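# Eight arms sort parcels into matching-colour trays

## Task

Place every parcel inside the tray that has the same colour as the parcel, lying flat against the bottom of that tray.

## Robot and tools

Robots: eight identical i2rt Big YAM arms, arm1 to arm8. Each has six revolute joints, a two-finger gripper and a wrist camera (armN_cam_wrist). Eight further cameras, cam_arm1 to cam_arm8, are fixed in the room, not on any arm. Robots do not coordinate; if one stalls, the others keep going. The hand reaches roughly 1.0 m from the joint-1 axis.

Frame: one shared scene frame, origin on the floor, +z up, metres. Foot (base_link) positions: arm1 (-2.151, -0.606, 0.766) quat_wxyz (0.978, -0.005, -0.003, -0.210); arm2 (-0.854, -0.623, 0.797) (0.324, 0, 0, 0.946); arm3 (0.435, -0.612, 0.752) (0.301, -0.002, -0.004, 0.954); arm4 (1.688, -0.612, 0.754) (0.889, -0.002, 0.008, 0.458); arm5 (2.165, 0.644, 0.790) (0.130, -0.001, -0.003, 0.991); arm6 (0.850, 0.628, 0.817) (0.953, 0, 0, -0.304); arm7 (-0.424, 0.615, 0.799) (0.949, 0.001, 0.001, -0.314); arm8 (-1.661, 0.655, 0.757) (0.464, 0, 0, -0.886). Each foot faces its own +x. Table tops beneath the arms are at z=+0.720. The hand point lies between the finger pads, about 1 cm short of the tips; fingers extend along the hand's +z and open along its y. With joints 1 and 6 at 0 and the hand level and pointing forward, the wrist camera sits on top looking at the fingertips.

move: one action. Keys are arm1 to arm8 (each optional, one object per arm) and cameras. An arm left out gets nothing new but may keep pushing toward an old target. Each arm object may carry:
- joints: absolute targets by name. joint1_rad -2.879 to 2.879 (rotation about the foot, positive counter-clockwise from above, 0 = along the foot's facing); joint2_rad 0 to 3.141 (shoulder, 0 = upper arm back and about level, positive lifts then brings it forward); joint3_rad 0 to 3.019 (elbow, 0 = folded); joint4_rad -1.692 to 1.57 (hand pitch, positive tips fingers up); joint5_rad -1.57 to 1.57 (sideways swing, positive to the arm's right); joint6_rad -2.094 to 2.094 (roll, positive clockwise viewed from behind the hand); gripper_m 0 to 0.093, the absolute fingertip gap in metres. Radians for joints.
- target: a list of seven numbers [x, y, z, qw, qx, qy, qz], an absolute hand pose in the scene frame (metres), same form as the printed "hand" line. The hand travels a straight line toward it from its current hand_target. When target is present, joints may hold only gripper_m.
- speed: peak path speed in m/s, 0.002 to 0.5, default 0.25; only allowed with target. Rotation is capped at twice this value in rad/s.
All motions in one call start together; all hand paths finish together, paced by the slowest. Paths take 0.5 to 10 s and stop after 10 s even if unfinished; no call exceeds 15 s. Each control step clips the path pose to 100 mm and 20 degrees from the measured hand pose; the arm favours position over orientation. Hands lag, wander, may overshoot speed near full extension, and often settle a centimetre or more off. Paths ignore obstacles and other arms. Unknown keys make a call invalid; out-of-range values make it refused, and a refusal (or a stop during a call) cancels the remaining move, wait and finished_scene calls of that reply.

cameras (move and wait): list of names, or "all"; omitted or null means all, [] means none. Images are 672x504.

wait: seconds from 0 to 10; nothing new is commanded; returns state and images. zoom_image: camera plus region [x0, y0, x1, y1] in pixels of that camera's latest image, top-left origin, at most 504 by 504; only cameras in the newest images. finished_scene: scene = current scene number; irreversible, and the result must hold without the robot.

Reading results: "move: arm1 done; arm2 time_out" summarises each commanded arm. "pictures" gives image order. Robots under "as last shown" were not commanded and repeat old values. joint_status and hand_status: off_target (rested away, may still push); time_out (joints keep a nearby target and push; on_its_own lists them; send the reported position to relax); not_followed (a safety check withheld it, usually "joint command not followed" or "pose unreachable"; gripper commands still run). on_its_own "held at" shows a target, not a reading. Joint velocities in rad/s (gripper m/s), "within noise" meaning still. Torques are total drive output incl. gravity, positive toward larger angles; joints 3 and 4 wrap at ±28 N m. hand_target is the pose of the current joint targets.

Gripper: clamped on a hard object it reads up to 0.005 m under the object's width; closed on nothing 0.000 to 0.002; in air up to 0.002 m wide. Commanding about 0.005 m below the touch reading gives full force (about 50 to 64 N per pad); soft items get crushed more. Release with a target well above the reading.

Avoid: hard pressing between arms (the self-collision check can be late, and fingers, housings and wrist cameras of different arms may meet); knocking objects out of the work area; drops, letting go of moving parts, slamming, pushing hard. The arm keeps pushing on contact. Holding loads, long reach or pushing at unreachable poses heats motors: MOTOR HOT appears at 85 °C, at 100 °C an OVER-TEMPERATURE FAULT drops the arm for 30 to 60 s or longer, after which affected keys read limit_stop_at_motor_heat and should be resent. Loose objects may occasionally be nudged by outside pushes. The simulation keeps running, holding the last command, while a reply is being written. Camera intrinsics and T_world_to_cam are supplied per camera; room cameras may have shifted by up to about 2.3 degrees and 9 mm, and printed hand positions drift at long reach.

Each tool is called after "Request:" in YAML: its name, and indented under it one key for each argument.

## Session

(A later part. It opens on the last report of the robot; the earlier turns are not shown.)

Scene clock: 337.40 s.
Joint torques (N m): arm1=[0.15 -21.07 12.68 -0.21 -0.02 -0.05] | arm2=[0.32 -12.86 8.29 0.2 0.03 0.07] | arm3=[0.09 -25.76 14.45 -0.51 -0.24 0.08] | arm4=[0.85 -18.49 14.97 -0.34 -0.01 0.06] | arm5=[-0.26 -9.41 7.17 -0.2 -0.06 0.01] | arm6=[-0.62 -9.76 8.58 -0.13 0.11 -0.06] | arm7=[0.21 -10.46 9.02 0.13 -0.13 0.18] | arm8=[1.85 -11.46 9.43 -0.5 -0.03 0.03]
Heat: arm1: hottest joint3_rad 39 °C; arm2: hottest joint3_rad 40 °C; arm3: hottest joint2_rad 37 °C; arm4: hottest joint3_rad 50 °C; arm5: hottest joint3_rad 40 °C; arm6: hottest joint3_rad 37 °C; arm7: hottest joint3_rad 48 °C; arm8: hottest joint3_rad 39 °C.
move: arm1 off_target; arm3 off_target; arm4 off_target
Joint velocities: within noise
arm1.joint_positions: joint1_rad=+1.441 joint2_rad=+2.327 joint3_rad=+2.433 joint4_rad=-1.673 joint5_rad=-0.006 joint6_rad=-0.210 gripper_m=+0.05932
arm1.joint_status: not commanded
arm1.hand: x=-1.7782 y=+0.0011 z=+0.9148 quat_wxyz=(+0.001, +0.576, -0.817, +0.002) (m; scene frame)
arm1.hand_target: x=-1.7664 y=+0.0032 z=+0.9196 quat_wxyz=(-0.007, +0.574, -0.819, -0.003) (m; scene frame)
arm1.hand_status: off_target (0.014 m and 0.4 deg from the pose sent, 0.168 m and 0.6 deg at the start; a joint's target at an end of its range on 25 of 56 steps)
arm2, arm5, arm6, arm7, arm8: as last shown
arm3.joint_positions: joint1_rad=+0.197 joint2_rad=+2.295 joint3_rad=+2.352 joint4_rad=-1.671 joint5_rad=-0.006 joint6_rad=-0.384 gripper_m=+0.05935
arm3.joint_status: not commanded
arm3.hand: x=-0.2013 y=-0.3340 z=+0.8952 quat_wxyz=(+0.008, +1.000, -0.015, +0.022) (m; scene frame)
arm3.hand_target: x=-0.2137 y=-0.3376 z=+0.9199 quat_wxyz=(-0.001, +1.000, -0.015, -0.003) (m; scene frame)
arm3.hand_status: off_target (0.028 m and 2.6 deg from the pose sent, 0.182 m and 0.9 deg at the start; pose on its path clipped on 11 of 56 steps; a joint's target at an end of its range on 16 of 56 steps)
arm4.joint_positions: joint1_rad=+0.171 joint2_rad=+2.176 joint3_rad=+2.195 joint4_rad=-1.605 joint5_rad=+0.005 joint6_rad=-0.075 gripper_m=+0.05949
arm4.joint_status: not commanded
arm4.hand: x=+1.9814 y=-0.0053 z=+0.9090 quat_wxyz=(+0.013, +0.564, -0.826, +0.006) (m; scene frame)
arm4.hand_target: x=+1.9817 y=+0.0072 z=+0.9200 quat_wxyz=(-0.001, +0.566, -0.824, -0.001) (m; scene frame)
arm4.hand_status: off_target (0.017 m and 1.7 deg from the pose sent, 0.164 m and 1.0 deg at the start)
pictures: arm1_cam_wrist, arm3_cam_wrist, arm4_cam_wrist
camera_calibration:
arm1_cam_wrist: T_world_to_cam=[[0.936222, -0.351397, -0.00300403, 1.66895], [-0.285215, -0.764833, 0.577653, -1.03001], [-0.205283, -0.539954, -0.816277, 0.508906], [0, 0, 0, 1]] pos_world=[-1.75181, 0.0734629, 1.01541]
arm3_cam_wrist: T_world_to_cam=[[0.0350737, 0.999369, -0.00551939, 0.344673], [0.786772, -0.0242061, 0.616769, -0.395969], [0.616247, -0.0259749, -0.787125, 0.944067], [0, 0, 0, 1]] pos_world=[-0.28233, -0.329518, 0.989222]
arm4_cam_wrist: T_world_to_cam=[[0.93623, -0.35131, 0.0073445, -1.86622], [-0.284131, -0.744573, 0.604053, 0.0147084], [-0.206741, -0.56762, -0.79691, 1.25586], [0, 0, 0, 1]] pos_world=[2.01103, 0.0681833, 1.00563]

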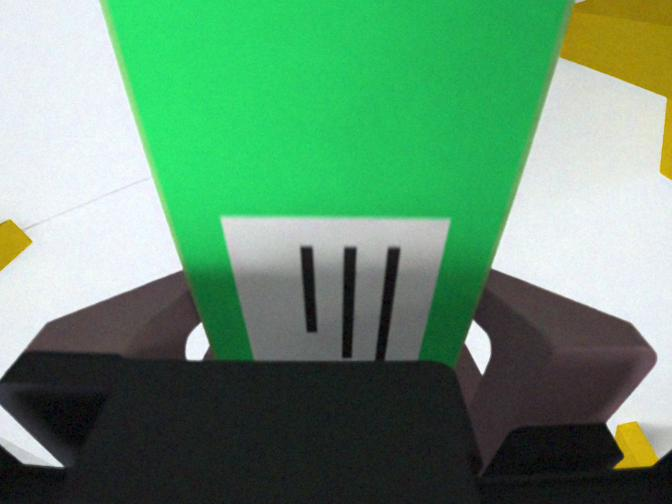

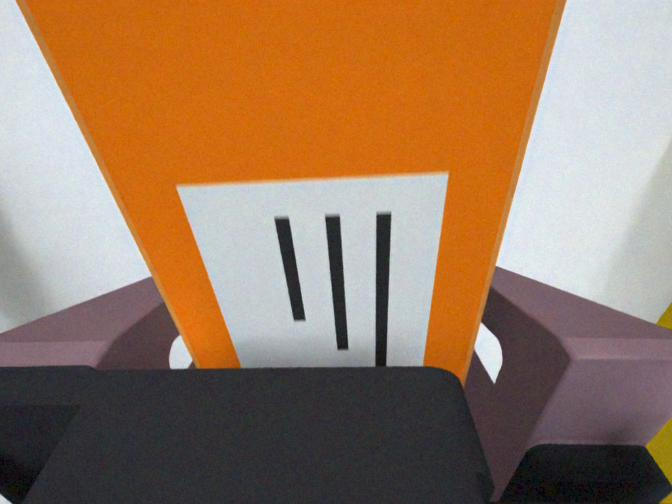

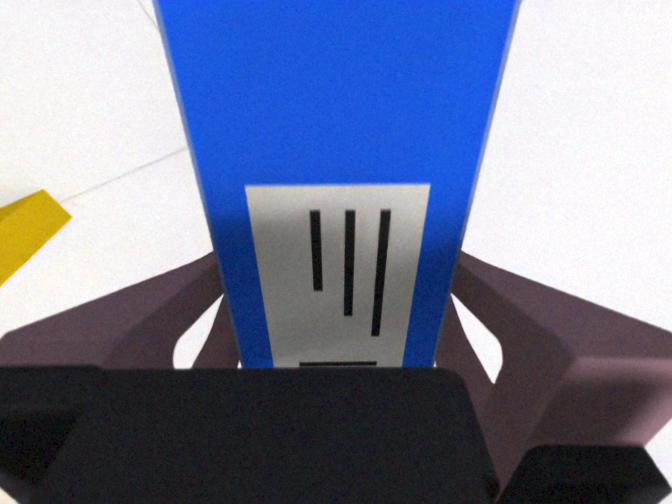

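Request:
move:
  arm3: {"target":[0.043,-0.436,1.08,0,1,-0.015,0],"speed":0.25}
  arm4: {"target":[1.874,-0.222,1.08,0,0.566,-0.824,0],"speed":0.25}
  arm1: {"target":[-1.928,-0.238,1.08,0,0.574,-0.819,0],"speed":0.25}
  cameras: []

Request:
move:
  arm3: {"joints":{"joint1_rad":2.14}}
  arm4: {"joints":{"joint1_rad":-1.88}}
  arm1: {"joints":{"joint1_rad":-1.548}}
  cameras: []

Request:
move:
  arm3: {"target":[0.417,-1.295,0.95,0,0.666,0.746,0],"speed":0.25}
  arm4: {"target":[2.122,-1.184,0.95,0,0.45,0.893,0],"speed":0.25}
  arm1: {"target":[-2.434,-1.245,0.95,0,0.829,0.559,0],"speed":0.25}
  cameras: ["cam_arm1","cam_arm3","cam_arm4"]

Request:
move:
  arm3: {"target":[0.417,-1.295,0.84,0,0.666,0.746,0],"speed":0.15}
  arm4: {"target":[2.122,-1.184,0.84,0,0.45,0.893,0],"speed":0.15}
  arm1: {"target":[-2.434,-1.245,0.84,0,0.829,0.559,0],"speed":0.15}
  cameras: ["cam_arm1","cam_arm3","cam_arm4","arm1_cam_wrist","arm3_cam_wrist","arm4_cam_wrist"]

Scene clock: 358.07 s.
Joint torques (N m): arm1=[1.08 -10.11 8.08 -0.03 -0.01 0.09] | arm2=[0.32 -12.86 8.29 0.2 0.04 0.07] | arm3=[-1.9 -14.45 9.47 -0.17 -0.24 -0.19] | arm4=[1.03 -9.82 9.77 -0.06 0 0.08] | arm5=[-0.56 -9.64 7.06 -0.14 -0.05 0.04] | arm6=[-0.62 -9.7 8.57 -0.16 0.1 -0.06] | arm7=[0.09 -10.52 9.03 0.1 -0.12 0.18] | arm8=[1.96 -11.4 9.46 -0.51 -0.04 0.04]
Heat: arm1: hottest joint3_rad 42 °C; arm2: hottest joint3_rad 40 °C; arm3: hottest joint2_rad 39 °C; arm4: hottest joint3_rad 49 °C; arm5: hottest joint3_rad 40 °C; arm6: hottest joint3_rad 36 °C; arm7: hottest joint3_rad 47 °C; arm8: hottest joint3_rad 39 °C.
move: arm1 off_target; arm3 off_target; arm4 off_target
Joint velocities: within noise
arm1.joint_positions: joint1_rad=+1.441 joint2_rad=+1.446 joint3_rad=+1.592 joint4_rad=-1.674 joint5_rad=-0.006 joint6_rad=-0.211 gripper_m=+0.05932
arm1.joint_status: not commanded
arm1.hand: x=-1.9266 y=-0.2363 z=+1.0875 quat_wxyz=(-0.017, +0.576, -0.817, -0.006) (m; scene frame)
arm1.hand_target: x=-1.9280 y=-0.2381 z=+1.0799 quat_wxyz=(-0.003, +0.574, -0.819, -0.001) (m; scene frame)
arm1.hand_status: off_target (0.008 m and 2.1 deg from the pose sent, 0.327 m and 0.4 deg at the start; a joint's target at an end of its range on 26 of 68 steps)
arm2, arm5, arm6, arm7, arm8: as last shown
arm3.joint_positions: joint1_rad=+0.197 joint2_rad=+1.454 joint3_rad=+1.596 joint4_rad=-1.673 joint5_rad=-0.006 joint6_rad=-0.384 gripper_m=+0.05935
arm3.joint_status: not commanded
arm3.hand: x=+0.0369 y=-0.4401 z=+1.0734 quat_wxyz=(-0.008, +1.000, -0.015, -0.017) (m; scene frame)
arm3.hand_target: x=+0.0430 y=-0.4362 z=+1.0793 quat_wxyz=(-0.008, +1.000, -0.015, -0.019) (m; scene frame)
arm3.hand_status: off_target (0.010 m and 2.1 deg from the pose sent, 0.323 m and 2.6 deg at the start; a joint's target at an end of its range on 31 of 68 steps)
arm4.joint_positions: joint1_rad=+0.171 joint2_rad=+1.439 joint3_rad=+1.612 joint4_rad=-1.685 joint5_rad=+0.005 joint6_rad=-0.075 gripper_m=+0.05949
arm4.joint_status: not commanded
arm4.hand: x=+1.8789 y=-0.2212 z=+1.0829 quat_wxyz=(-0.019, +0.563, -0.826, -0.012) (m; scene frame)
arm4.hand_target: x=+1.8741 y=-0.2221 z=+1.0795 quat_wxyz=(-0.012, +0.566, -0.824, -0.007) (m; scene frame)
arm4.hand_status: off_target (0.006 m and 2.6 deg from the pose sent, 0.296 m and 1.7 deg at the start; a joint's target at an end of its range on 30 of 68 steps)
pictures: none
No camera images: "cameras" was empty.

Scene clock: 361.03 s.
Joint torques (N m): arm1=[2.32 -10.05 8.03 -0.1 -0.04 0.05] | arm2=[0.32 -12.86 8.28 0.2 0.03 0.07] | arm3=[-1.44 -14.45 9.44 -0.14 -0.09 -0.19] | arm4=[0.67 -9.64 9.78 -0.03 -0.13 0.08] | arm5=[-0.79 -9.7 7.06 -0.08 -0.06 0.07] | arm6=[-0.62 -9.7 8.58 -0.14 0.11 -0.07] | arm7=[-0.03 -10.46 9.07 0.13 -0.13 0.18] | arm8=[1.67 -11.28 9.51 -0.5 -0.03 0.03]
Heat: arm1: hottest joint3_rad 42 °C; arm2: hottest joint3_rad 40 °C; arm3: hottest joint2_rad 39 °C; arm4: hottest joint3_rad 49 °C; arm5: hottest joint3_rad 40 °C; arm6: hottest joint3_rad 36 °C; arm7: hottest joint3_rad 47 °C; arm8: hottest joint3_rad 39 °C.
move: arm1 done; arm3 done; arm4 done
Joint velocities: within noise
arm1.joint_positions: joint1_rad=-1.557 joint2_rad=+1.453 joint3_rad=+1.592 joint4_rad=-1.674 joint5_rad=-0.006 joint6_rad=-0.210 gripper_m=+0.05933
arm1.joint_status: all done
arm1.hand: x=-2.3239 y=-0.9991 z=+1.0912 quat_wxyz=(-0.016, -0.774, -0.633, +0.017) (m; scene frame)
arm1.hand_target: x=-2.3186 y=-0.9975 z=+1.0864 quat_wxyz=(-0.012, -0.773, -0.635, +0.006) (m; scene frame)
arm1.hand_status: not commanded
arm2, arm5, arm6, arm7, arm8: as last shown
arm3.joint_positions: joint1_rad=+2.151 joint2_rad=+1.454 joint3_rad=+1.596 joint4_rad=-1.673 joint5_rad=-0.010 joint6_rad=-0.385 gripper_m=+0.05921
arm3.joint_status: all done
arm3.hand: x=+0.4217 y=-1.0465 z=+1.0721 quat_wxyz=(+0.016, +0.571, +0.821, -0.010) (m; scene frame)
arm3.hand_target: x=+0.4166 y=-1.0423 z=+1.0779 quat_wxyz=(+0.016, +0.570, +0.821, -0.013) (m; scene frame)
arm3.hand_status: not commanded
arm4.joint_positions: joint1_rad=-1.891 joint2_rad=+1.439 joint3_rad=+1.612 joint4_rad=-1.685 joint5_rad=+0.009 joint6_rad=-0.075 gripper_m=+0.05952
arm4.joint_status: all done
arm4.hand: x=+1.9441 y=-0.9563 z=+1.0893 quat_wxyz=(-0.020, -0.418, -0.908, +0.025) (m; scene frame)
arm4.hand_target: x=+1.9464 y=-0.9512 z=+1.0858 quat_wxyz=(-0.013, -0.415, -0.909, +0.020) (m; scene frame)
arm4.hand_status: not commanded
pictures: none
No camera images: "cameras" was empty.

Scene clock: 363.33 s.
Joint torques (N m): arm1=[1.26 -20.6 12.66 -0.24 0.2 0.06] | arm2=[0.32 -12.86 8.28 0.2 0.03 0.07] | arm3=[0.21 -24.59 14.32 -0.35 0.03 0.13] | arm4=[0.38 -19.25 14.83 -0.14 -0.15 0.12] | arm5=[-0.44 -9.23 7.15 -0.13 -0.07 0.05] | arm6=[-0.56 -9.64 8.59 -0.16 0.11 -0.06] | arm7=[0.03 -10.52 9.05 0.09 -0.13 0.19] | arm8=[1.67 -11.34 9.51 -0.46 -0.03 0.04]
Heat: arm1: hottest joint3_rad 42 °C; arm2: hottest joint3_rad 40 °C; arm3: hottest joint2_rad 38 °C; arm4: hottest joint3_rad 49 °C; arm5: hottest joint3_rad 40 °C; arm6: hottest joint3_rad 36 °C; arm7: hottest joint3_rad 47 °C; arm8: hottest joint3_rad 39 °C.
move: arm1 off_target; arm3 off_target; arm4 off_target
Joint velocities: within noise
arm1.joint_positions: joint1_rad=-1.557 joint2_rad=+2.256 joint3_rad=+2.344 joint4_rad=-1.673 joint5_rad=+0.004 joint6_rad=-0.036 gripper_m=+0.05933
arm1.joint_status: not commanded
arm1.hand: x=-2.4281 y=-1.2377 z=+0.9397 quat_wxyz=(+0.000, -0.826, -0.564, -0.004) (m; scene frame)
arm1.hand_target: x=-2.4337 y=-1.2442 z=+0.9499 quat_wxyz=(-0.005, -0.829, -0.559, +0.008) (m; scene frame)
arm1.hand_status: off_target (0.014 m and 0.8 deg from the pose sent, 0.304 m and 10.9 deg at the start; a joint's target at an end of its range on 23 of 69 steps)
arm2, arm5, arm6, arm7, arm8: as last shown
arm3.joint_positions: joint1_rad=+2.151 joint2_rad=+2.196 joint3_rad=+2.265 joint4_rad=-1.672 joint5_rad=+0.001 joint6_rad=-0.153 gripper_m=+0.05923
arm3.joint_status: not commanded
arm3.hand: x=+0.4135 y=-1.2841 z=+0.9259 quat_wxyz=(-0.011, +0.662, +0.749, +0.016) (m; scene frame)
arm3.hand_target: x=+0.4170 y=-1.2935 z=+0.9500 quat_wxyz=(+0.004, +0.666, +0.746, -0.004) (m; scene frame)
arm3.hand_status: off_target (0.027 m and 2.3 deg from the pose sent, 0.277 m and 14.0 deg at the start; a joint's target at an end of its range on 22 of 69 steps)
arm4.joint_positions: joint1_rad=-1.891 joint2_rad=+2.284 joint3_rad=+2.442 joint4_rad=-1.684 joint5_rad=-0.013 joint6_rad=-0.003 gripper_m=+0.05952
arm4.joint_status: not commanded
arm4.hand: x=+2.1104 y=-1.1808 z=+0.9408 quat_wxyz=(-0.020, -0.450, -0.893, +0.011) (m; scene frame)
arm4.hand_target: x=+2.1212 y=-1.1831 z=+0.9496 quat_wxyz=(-0.032, -0.450, -0.892, +0.016) (m; scene frame)
arm4.hand_status: off_target (0.015 m and 2.6 deg from the pose sent, 0.321 m and 5.4 deg at the start; a joint's target at an end of its range on 28 of 69 steps)
pictures: cam_arm1, cam_arm3, cam_arm4

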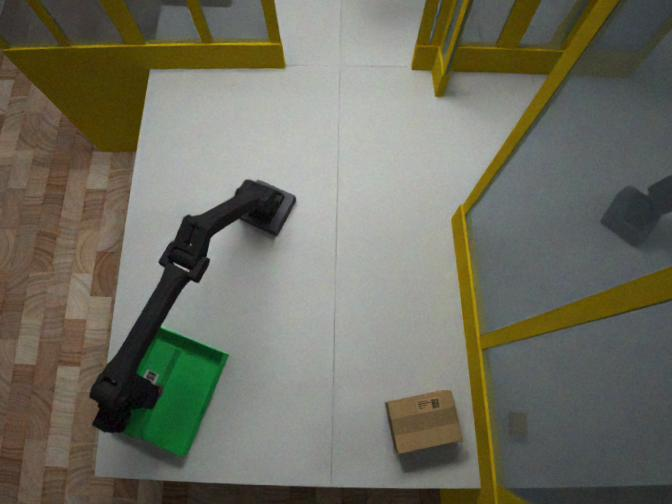

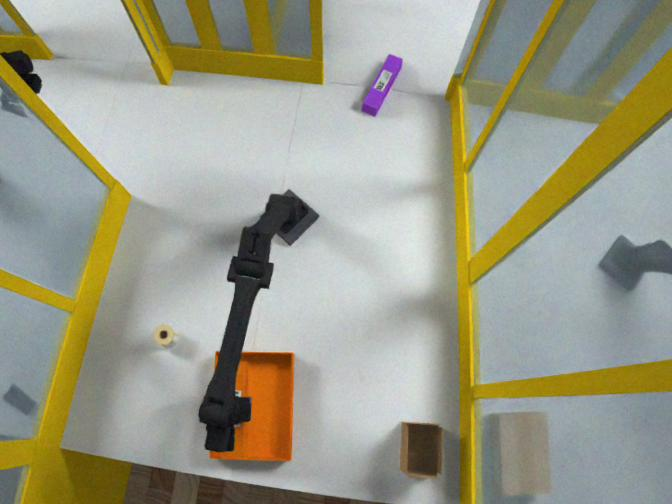

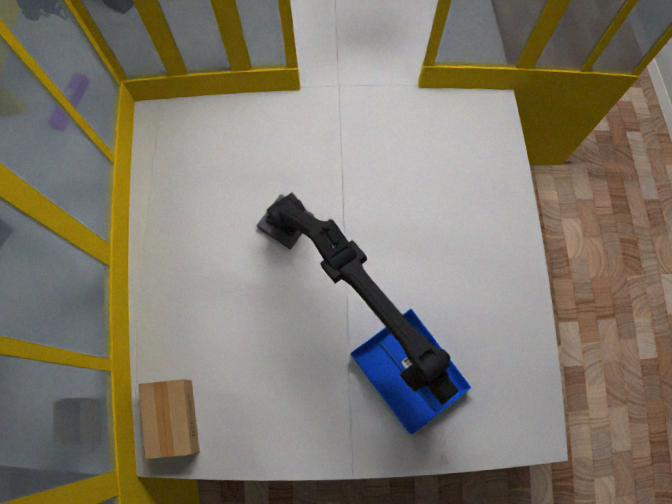

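Scene clock: 364.77 s.
Joint torques (N m): arm1=[1.38 -20.48 8.31 0.73 0.17 0.06] | arm2=[0.32 -12.86 8.29 0.2 0.03 0.07] | arm3=[0.03 -23.53 9.44 0.8 0.02 0.12] | arm4=[0.56 -19.25 10.55 0.72 -0.15 0.12] | arm5=[-0.97 -9.52 7.04 -0.06 -0.06 0.04] | arm6=[-0.5 -9.76 8.57 -0.14 0.1 -0.06] | arm7=[0.15 -10.34 9.01 0.14 -0.12 0.19] | arm8=[1.73 -11.4 9.48 -0.55 -0.01 0.03]
Heat: arm1: hottest joint3_rad 42 °C; arm2: hottest joint3_rad 40 °C; arm3: hottest joint2_rad 38 °C; arm4: hottest joint3_rad 49 °C; arm5: hottest joint3_rad 40 °C; arm6: hottest joint3_rad 36 °C; arm7: hottest joint3_rad 47 °C; arm8: hottest joint3_rad 39 °C.
move: arm1 off_target; arm3 done; arm4 off_target
Joint velocities: within noise
arm1.joint_positions: joint1_rad=-1.557 joint2_rad=+2.273 joint3_rad=+2.152 joint4_rad=-1.445 joint5_rad=+0.004 joint6_rad=-0.036 gripper_m=+0.05933
arm1.joint_status: not commanded
arm1.hand: x=-2.4308 y=-1.2455 z=+0.8550 quat_wxyz=(-0.005, -0.826, -0.563, +0.004) (m; scene frame)
arm1.hand_target: x=-2.4338 y=-1.2448 z=+0.8402 quat_wxyz=(+0.000, -0.829, -0.559, +0.000) (m; scene frame)
arm1.hand_status: off_target (0.015 m and 0.9 deg from the pose sent, 0.100 m and 0.8 deg at the start)
arm2.joint_positions: joint1_rad=-2.057 joint2_rad=+1.433 joint3_rad=+1.453 joint4_rad=-1.571 joint5_rad=+0.001 joint6_rad=+0.411 gripper_m=+0.09292
arm2.joint_status: not commanded
arm2.hand: x=-0.4673 y=-0.4497 z=+1.0740 quat_wxyz=(-0.009, +0.006, -1.000, -0.004) (m; scene frame)
arm2.hand_target: x=-0.4690 y=-0.4500 z=+1.0700 quat_wxyz=(+0.000, +0.000, -1.000, +0.000) (m; scene frame)
arm2.hand_status: not commanded
arm3.joint_positions: joint1_rad=+2.151 joint2_rad=+2.210 joint3_rad=+2.067 joint4_rad=-1.436 joint5_rad=+0.001 joint6_rad=-0.152 gripper_m=+0.05923
arm3.joint_status: not commanded
arm3.hand: x=+0.4137 y=-1.2902 z=+0.8414 quat_wxyz=(-0.003, +0.663, +0.749, +0.007) (m; scene frame)
arm3.hand_target: x=+0.4170 y=-1.2950 z=+0.8401 quat_wxyz=(+0.000, +0.666, +0.746, +0.000) (m; scene frame)
arm3.hand_status: done (0.006 m and 1.0 deg from the pose sent, 0.086 m and 2.3 deg at the start)
arm4.joint_positions: joint1_rad=-1.891 joint2_rad=+2.328 joint3_rad=+2.299 joint4_rad=-1.531 joint5_rad=-0.013 joint6_rad=-0.002 gripper_m=+0.05952
arm4.joint_status: not commanded
arm4.hand: x=+2.1131 y=-1.1867 z=+0.8561 quat_wxyz=(-0.004, -0.451, -0.892, +0.003) (m; scene frame)
arm4.hand_target: x=+2.1216 y=-1.1837 z=+0.8401 quat_wxyz=(+0.000, -0.450, -0.893, +0.000) (m; scene frame)
arm4.hand_status: off_target (0.019 m and 0.7 deg from the pose sent, 0.101 m and 2.6 deg at the start)
arm5.joint_positions: joint1_rad=+1.568 joint2_rad=+1.446 joint3_rad=+1.479 joint4_rad=-1.588 joint5_rad=+0.001 joint6_rad=+0.096 gripper_m=+0.09288
arm5.joint_status: not commanded
arm5.hand: x=+2.0516 y=+0.2294 z=+1.0689 quat_wxyz=(+0.003, +0.822, +0.569, -0.003) (m; scene frame)
arm5.hand_target: x=+2.0530 y=+0.2310 z=+1.0699 quat_wxyz=(+0.000, +0.824, +0.566, +0.000) (m; scene frame)
arm5.hand_status: not commanded
arm6.joint_positions: joint1_rad=-1.164 joint2_rad=+1.461 joint3_rad=+1.404 joint4_rad=-1.520 joint5_rad=-0.002 joint6_rad=+0.100 gripper_m=+0.09288
arm6.joint_status: not commanded
arm6.hand: x=+0.7606 y=+0.2101 z=+1.0639 quat_wxyz=(+0.001, -0.808, -0.589, -0.003) (m; scene frame)
arm6.hand_target: x=+0.7610 y=+0.2129 z=+1.0699 quat_wxyz=(+0.000, -0.809, -0.588, +0.000) (m; scene frame)
arm6.hand_status: not commanded
arm7: as last shown
arm8.joint_positions: joint1_rad=+0.435 joint2_rad=+1.457 joint3_rad=+1.575 joint4_rad=-1.671 joint5_rad=-0.001 joint6_rad=+0.170 gripper_m=+0.09293
arm8.joint_status: not commanded
arm8.hand: x=-1.7344 y=+0.2318 z=+1.0716 quat_wxyz=(-0.007, -0.817, -0.577, +0.006) (m; scene frame)
arm8.hand_target: x=-1.7340 y=+0.2350 z=+1.0698 quat_wxyz=(-0.002, -0.819, -0.574, +0.002) (m; scene frame)
arm8.hand_status: not commanded
pictures: arm1_cam_wrist, arm3_cam_wrist, arm4_cam_wrist, cam_arm1, cam_arm3, cam_arm4
camera_calibration:
arm1_cam_wrist: T_world_to_cam=[[-0.925113, 0.379619, -0.00745978, -1.76856], [0.309454, 0.765218, 0.564517, 1.22732], [0.22001, 0.519934, -0.825388, 2.01466], [0, 0, 0, 1]] pos_world=[-2.45916, -1.31528, 0.956834]
arm3_cam_wrist: T_world_to_cam=[[-0.993136, -0.116918, 0.0033661, 0.25608], [-0.0921824, 0.800091, 0.592754, 0.577568], [-0.0719968, 0.588375, -0.805376, 1.59053], [0, 0, 0, 1]] pos_world=[0.422077, -1.36799, 0.937758]
arm4_cam_wrist: T_world_to_cam=[[-0.797284, -0.603435, 0.0142799, 0.953859], [-0.488285, 0.65869, 0.572455, 1.32818], [-0.354845, 0.449437, -0.819812, 2.10987], [0, 0, 0, 1]] pos_world=[2.1577, -1.24752, 0.955752]

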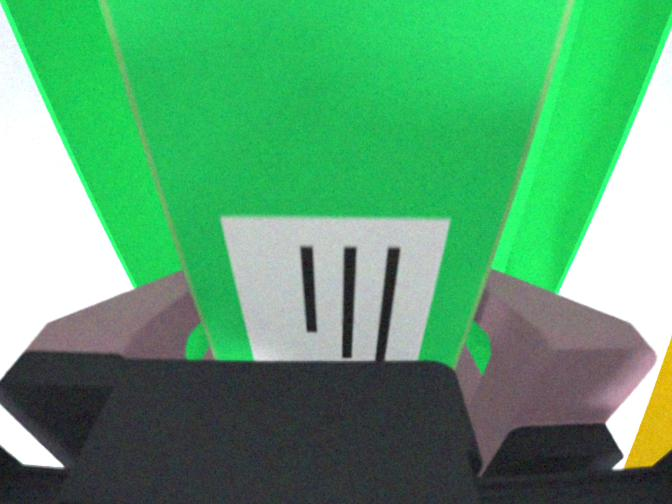

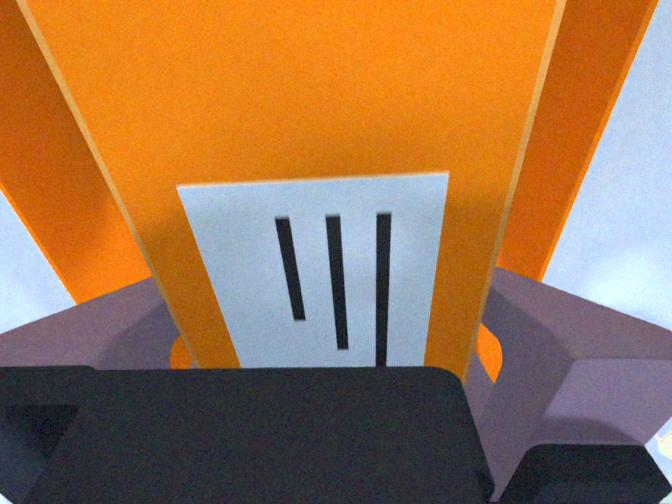

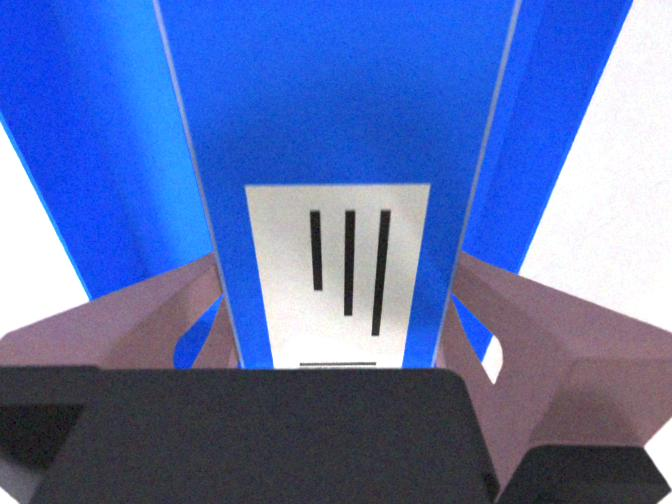

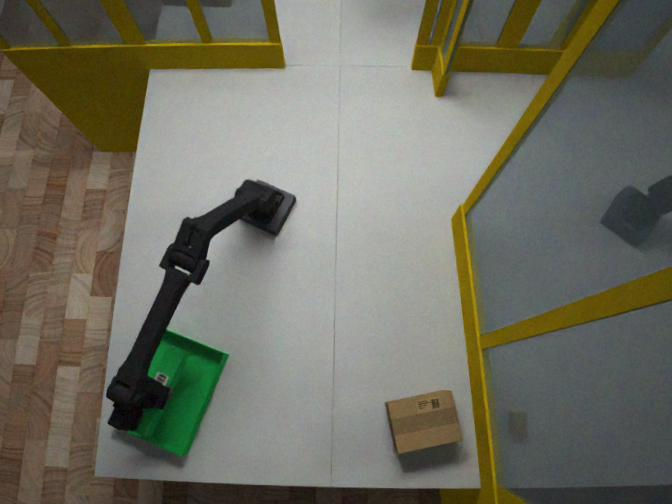

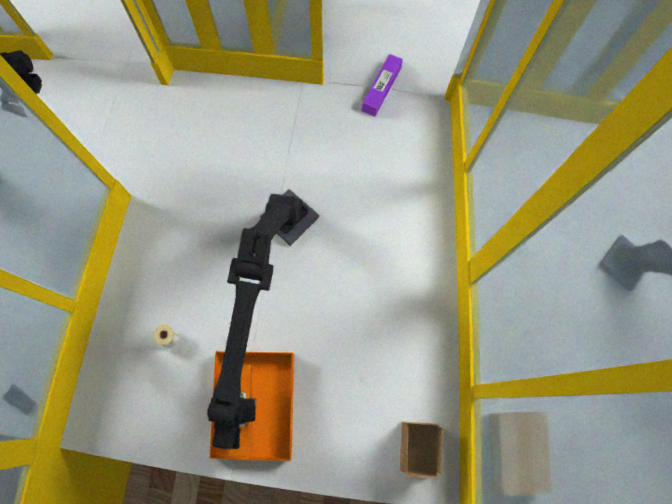

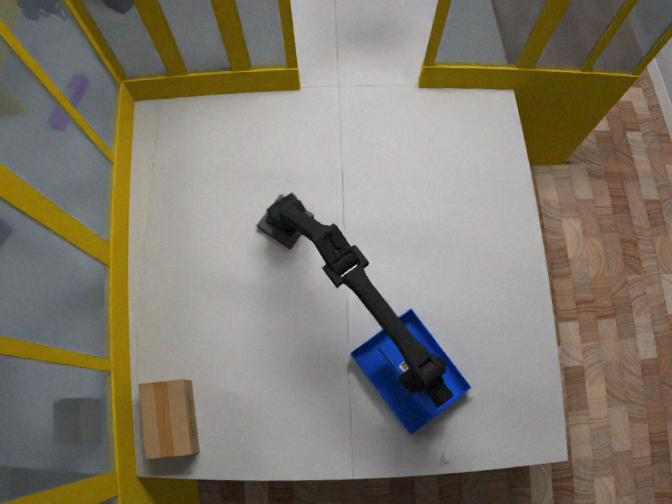

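Request:
zoom_image:
  camera: "cam_arm1"
  region: [80, 310, 260, 470]

Request:
zoom_image:
  camera: "cam_arm3"
  region: [170, 330, 330, 470]

Request:
zoom_image:
  camera: "cam_arm4"
  region: [330, 300, 500, 450]

Scaled by 2.800.

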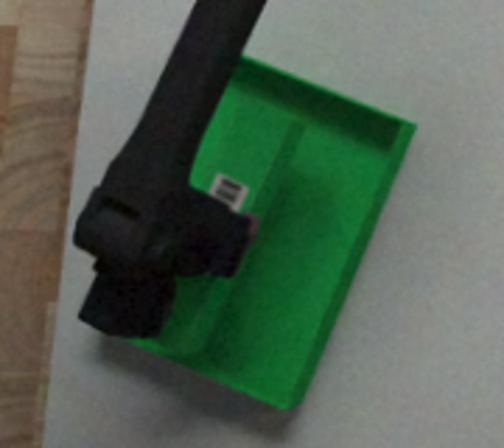

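Scaled by 3.150.

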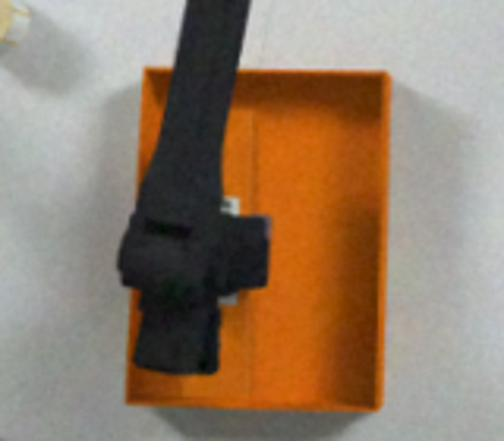

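Scaled by 2.965.

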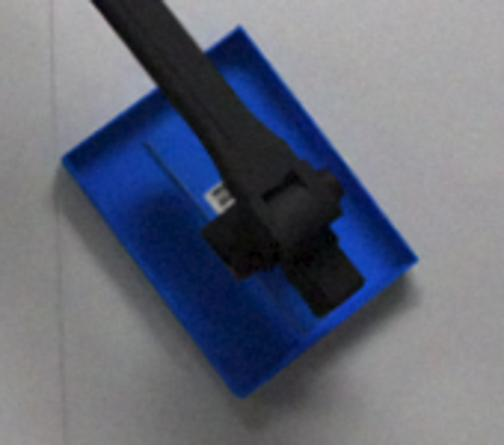

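Request:
move:
  arm3: {"target":[0.429,-1.288,0.79,0,0.666,0.746,0],"speed":0.12}
  arm4: {"target":[2.135,-1.171,0.79,0,0.45,0.893,0],"speed":0.12}
  arm1: {"target":[-2.435,-1.246,0.79,0,0.829,0.559,0],"speed":0.12}
  cameras: ["cam_arm1","cam_arm3","cam_arm4","arm1_cam_wrist","arm3_cam_wrist","arm4_cam_wrist"]

Request:
zoom_image:
  camera: "cam_arm1"
  region: [80, 310, 260, 470]

Request:
zoom_image:
  camera: "cam_arm3"
  region: [170, 330, 330, 470]

Request:
zoom_image:
  camera: "cam_arm4"
  region: [330, 300, 500, 450]

Scene clock: 398.50 s.
Joint torques (N m): arm1=[0.91 -20.72 8.23 0.66 0.18 0.06] | arm2=[0.32 -12.86 8.29 0.21 0.03 0.07] | arm3=[0.62 -24.47 9.16 0.59 0.03 0.13] | arm4=[0.91 -18.9 9.95 0.8 -0.14 0.15] | arm5=[-0.5 -9 7.04 -0.17 -0.06 0.02] | arm6=[-0.56 -9.7 8.57 -0.14 0.11 -0.06] | arm7=[0.03 -10.4 8.99 0.1 -0.13 0.19] | arm8=[1.79 -11.52 9.5 -0.47 -0.01 0.03]
Heat: arm1: hottest joint3_rad 40 °C; arm2: hottest joint3_rad 40 °C; arm3: hottest joint2_rad 39 °C; arm4: hottest joint3_rad 50 °C; arm5: hottest joint3_rad 40 °C; arm6: hottest joint3_rad 36 °C; arm7: hottest joint3_rad 47 °C; arm8: hottest joint3_rad 39 °C.
move: arm1 off_target; arm3 done; arm4 off_target
Joint velocities: within noise
arm1.joint_positions: joint1_rad=-1.557 joint2_rad=+2.313 joint3_rad=+2.083 joint4_rad=-1.342 joint5_rad=+0.004 joint6_rad=-0.036 gripper_m=+0.05933
arm1.joint_status: not commanded
arm1.hand: x=-2.4311 y=-1.2471 z=+0.8025 quat_wxyz=(-0.003, -0.826, -0.563, +0.002) (m; scene frame)
arm1.hand_target: x=-2.4348 y=-1.2458 z=+0.7900 quat_wxyz=(+0.000, -0.829, -0.559, +0.000) (m; scene frame)
arm1.hand_status: off_target (0.013 m and 0.8 deg from the pose sent, 0.065 m and 0.9 deg at the start)
arm2, arm5, arm6, arm7, arm8: as last shown
arm3.joint_positions: joint1_rad=+2.160 joint2_rad=+2.219 joint3_rad=+1.953 joint4_rad=-1.311 joint5_rad=+0.001 joint6_rad=-0.136 gripper_m=+0.05923
arm3.joint_status: not commanded
arm3.hand: x=+0.4204 y=-1.2834 z=+0.7924 quat_wxyz=(-0.002, +0.665, +0.747, +0.006) (m; scene frame)
arm3.hand_target: x=+0.4289 y=-1.2879 z=+0.7902 quat_wxyz=(+0.000, +0.666, +0.746, +0.000) (m; scene frame)
arm3.hand_status: done (0.010 m and 0.8 deg from the pose sent, 0.054 m and 1.0 deg at the start)
arm4.joint_positions: joint1_rad=-1.861 joint2_rad=+2.335 joint3_rad=+2.196 joint4_rad=-1.411 joint5_rad=-0.013 joint6_rad=+0.024 gripper_m=+0.05952
arm4.joint_status: not commanded
arm4.hand: x=+2.1297 y=-1.1748 z=+0.8119 quat_wxyz=(-0.009, -0.450, -0.893, +0.005) (m; scene frame)
arm4.hand_target: x=+2.1345 y=-1.1705 z=+0.7904 quat_wxyz=(+0.000, -0.450, -0.893, +0.000) (m; scene frame)
arm4.hand_status: off_target (0.023 m and 1.2 deg from the pose sent, 0.071 m and 0.6 deg at the start)
pictures: arm1_cam_wrist, arm3_cam_wrist, arm4_cam_wrist, cam_arm1, cam_arm3, cam_arm4
camera_calibration:
arm1_cam_wrist: T_world_to_cam=[[-0.925112, 0.37962, -0.00755207, -1.76853], [0.308397, 0.76285, 0.568288, 1.24974], [0.221495, 0.523401, -0.822795, 1.97805], [0, 0, 0, 1]] pos_world=[-2.45963, -1.31731, 0.903958]
arm3_cam_wrist: T_world_to_cam=[[-0.993915, -0.110083, 0.00373072, 0.272438], [-0.0865621, 0.801596, 0.591567, 0.602213], [-0.0681122, 0.587645, -0.806247, 1.54566], [0, 0, 0, 1]] pos_world=[0.428187, -1.36104, 0.88892]
arm4_cam_wrist: T_world_to_cam=[[-0.7952, -0.606196, 0.0135426, 0.967818], [-0.494398, 0.661153, 0.564312, 1.37629], [-0.351037, 0.442045, -0.825451, 2.06196], [0, 0, 0, 1]] pos_world=[2.17387, -1.23473, 0.912284]

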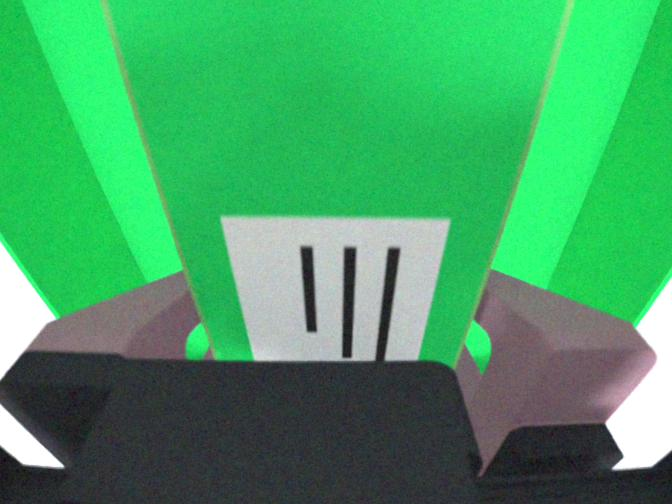

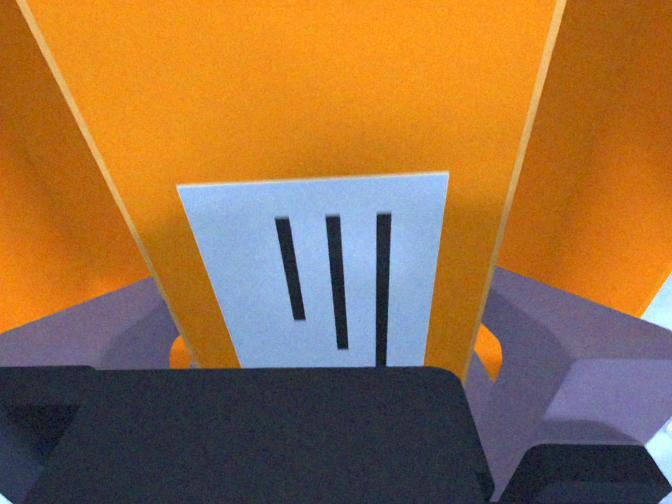

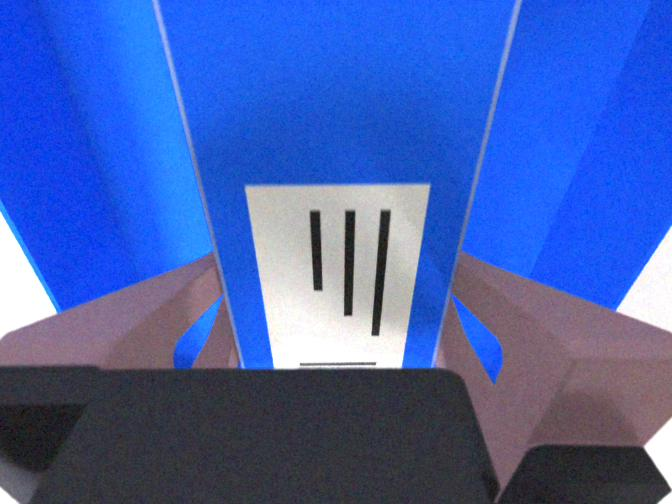

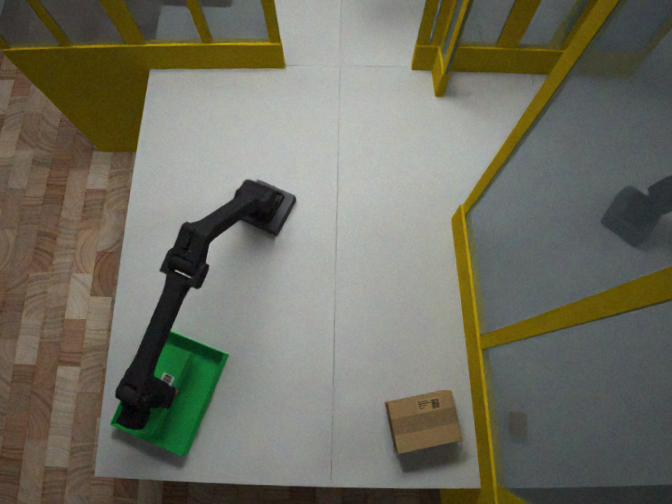

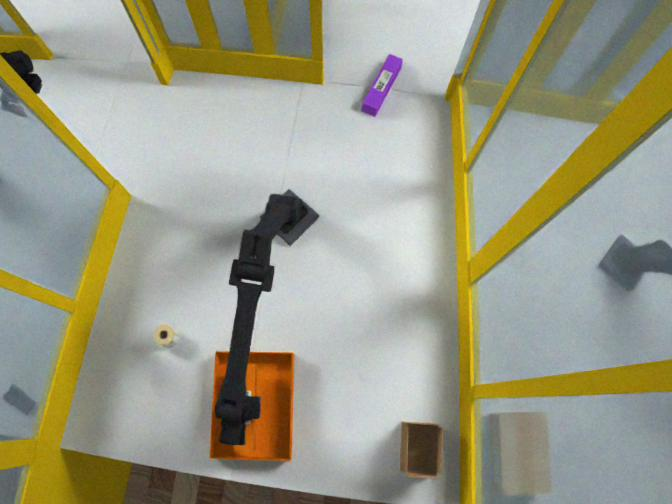

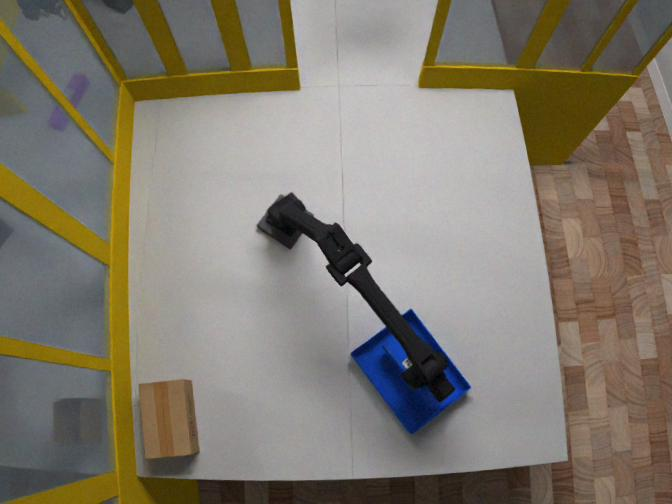

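Scaled by 2.800.

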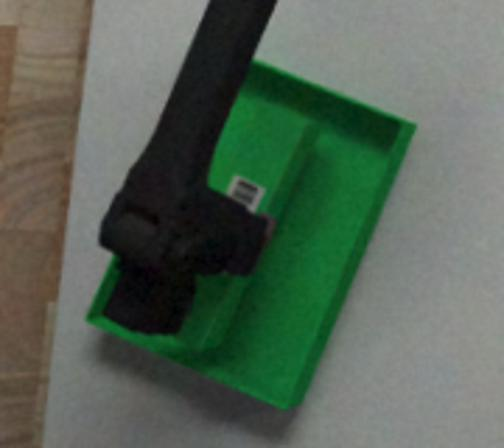

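Scaled by 3.150.

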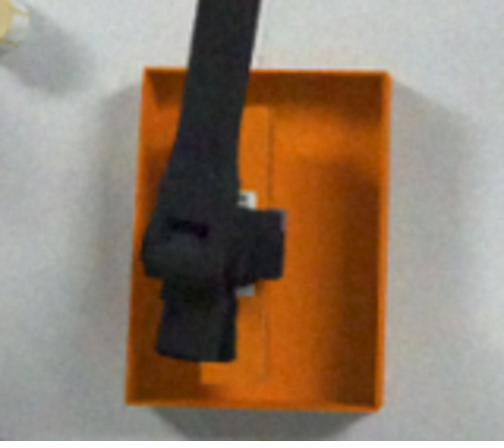

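Scaled by 2.965.

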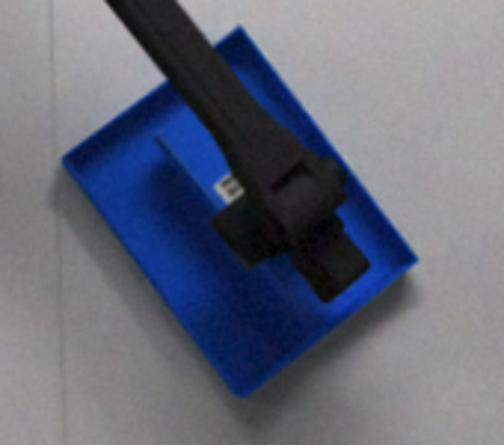

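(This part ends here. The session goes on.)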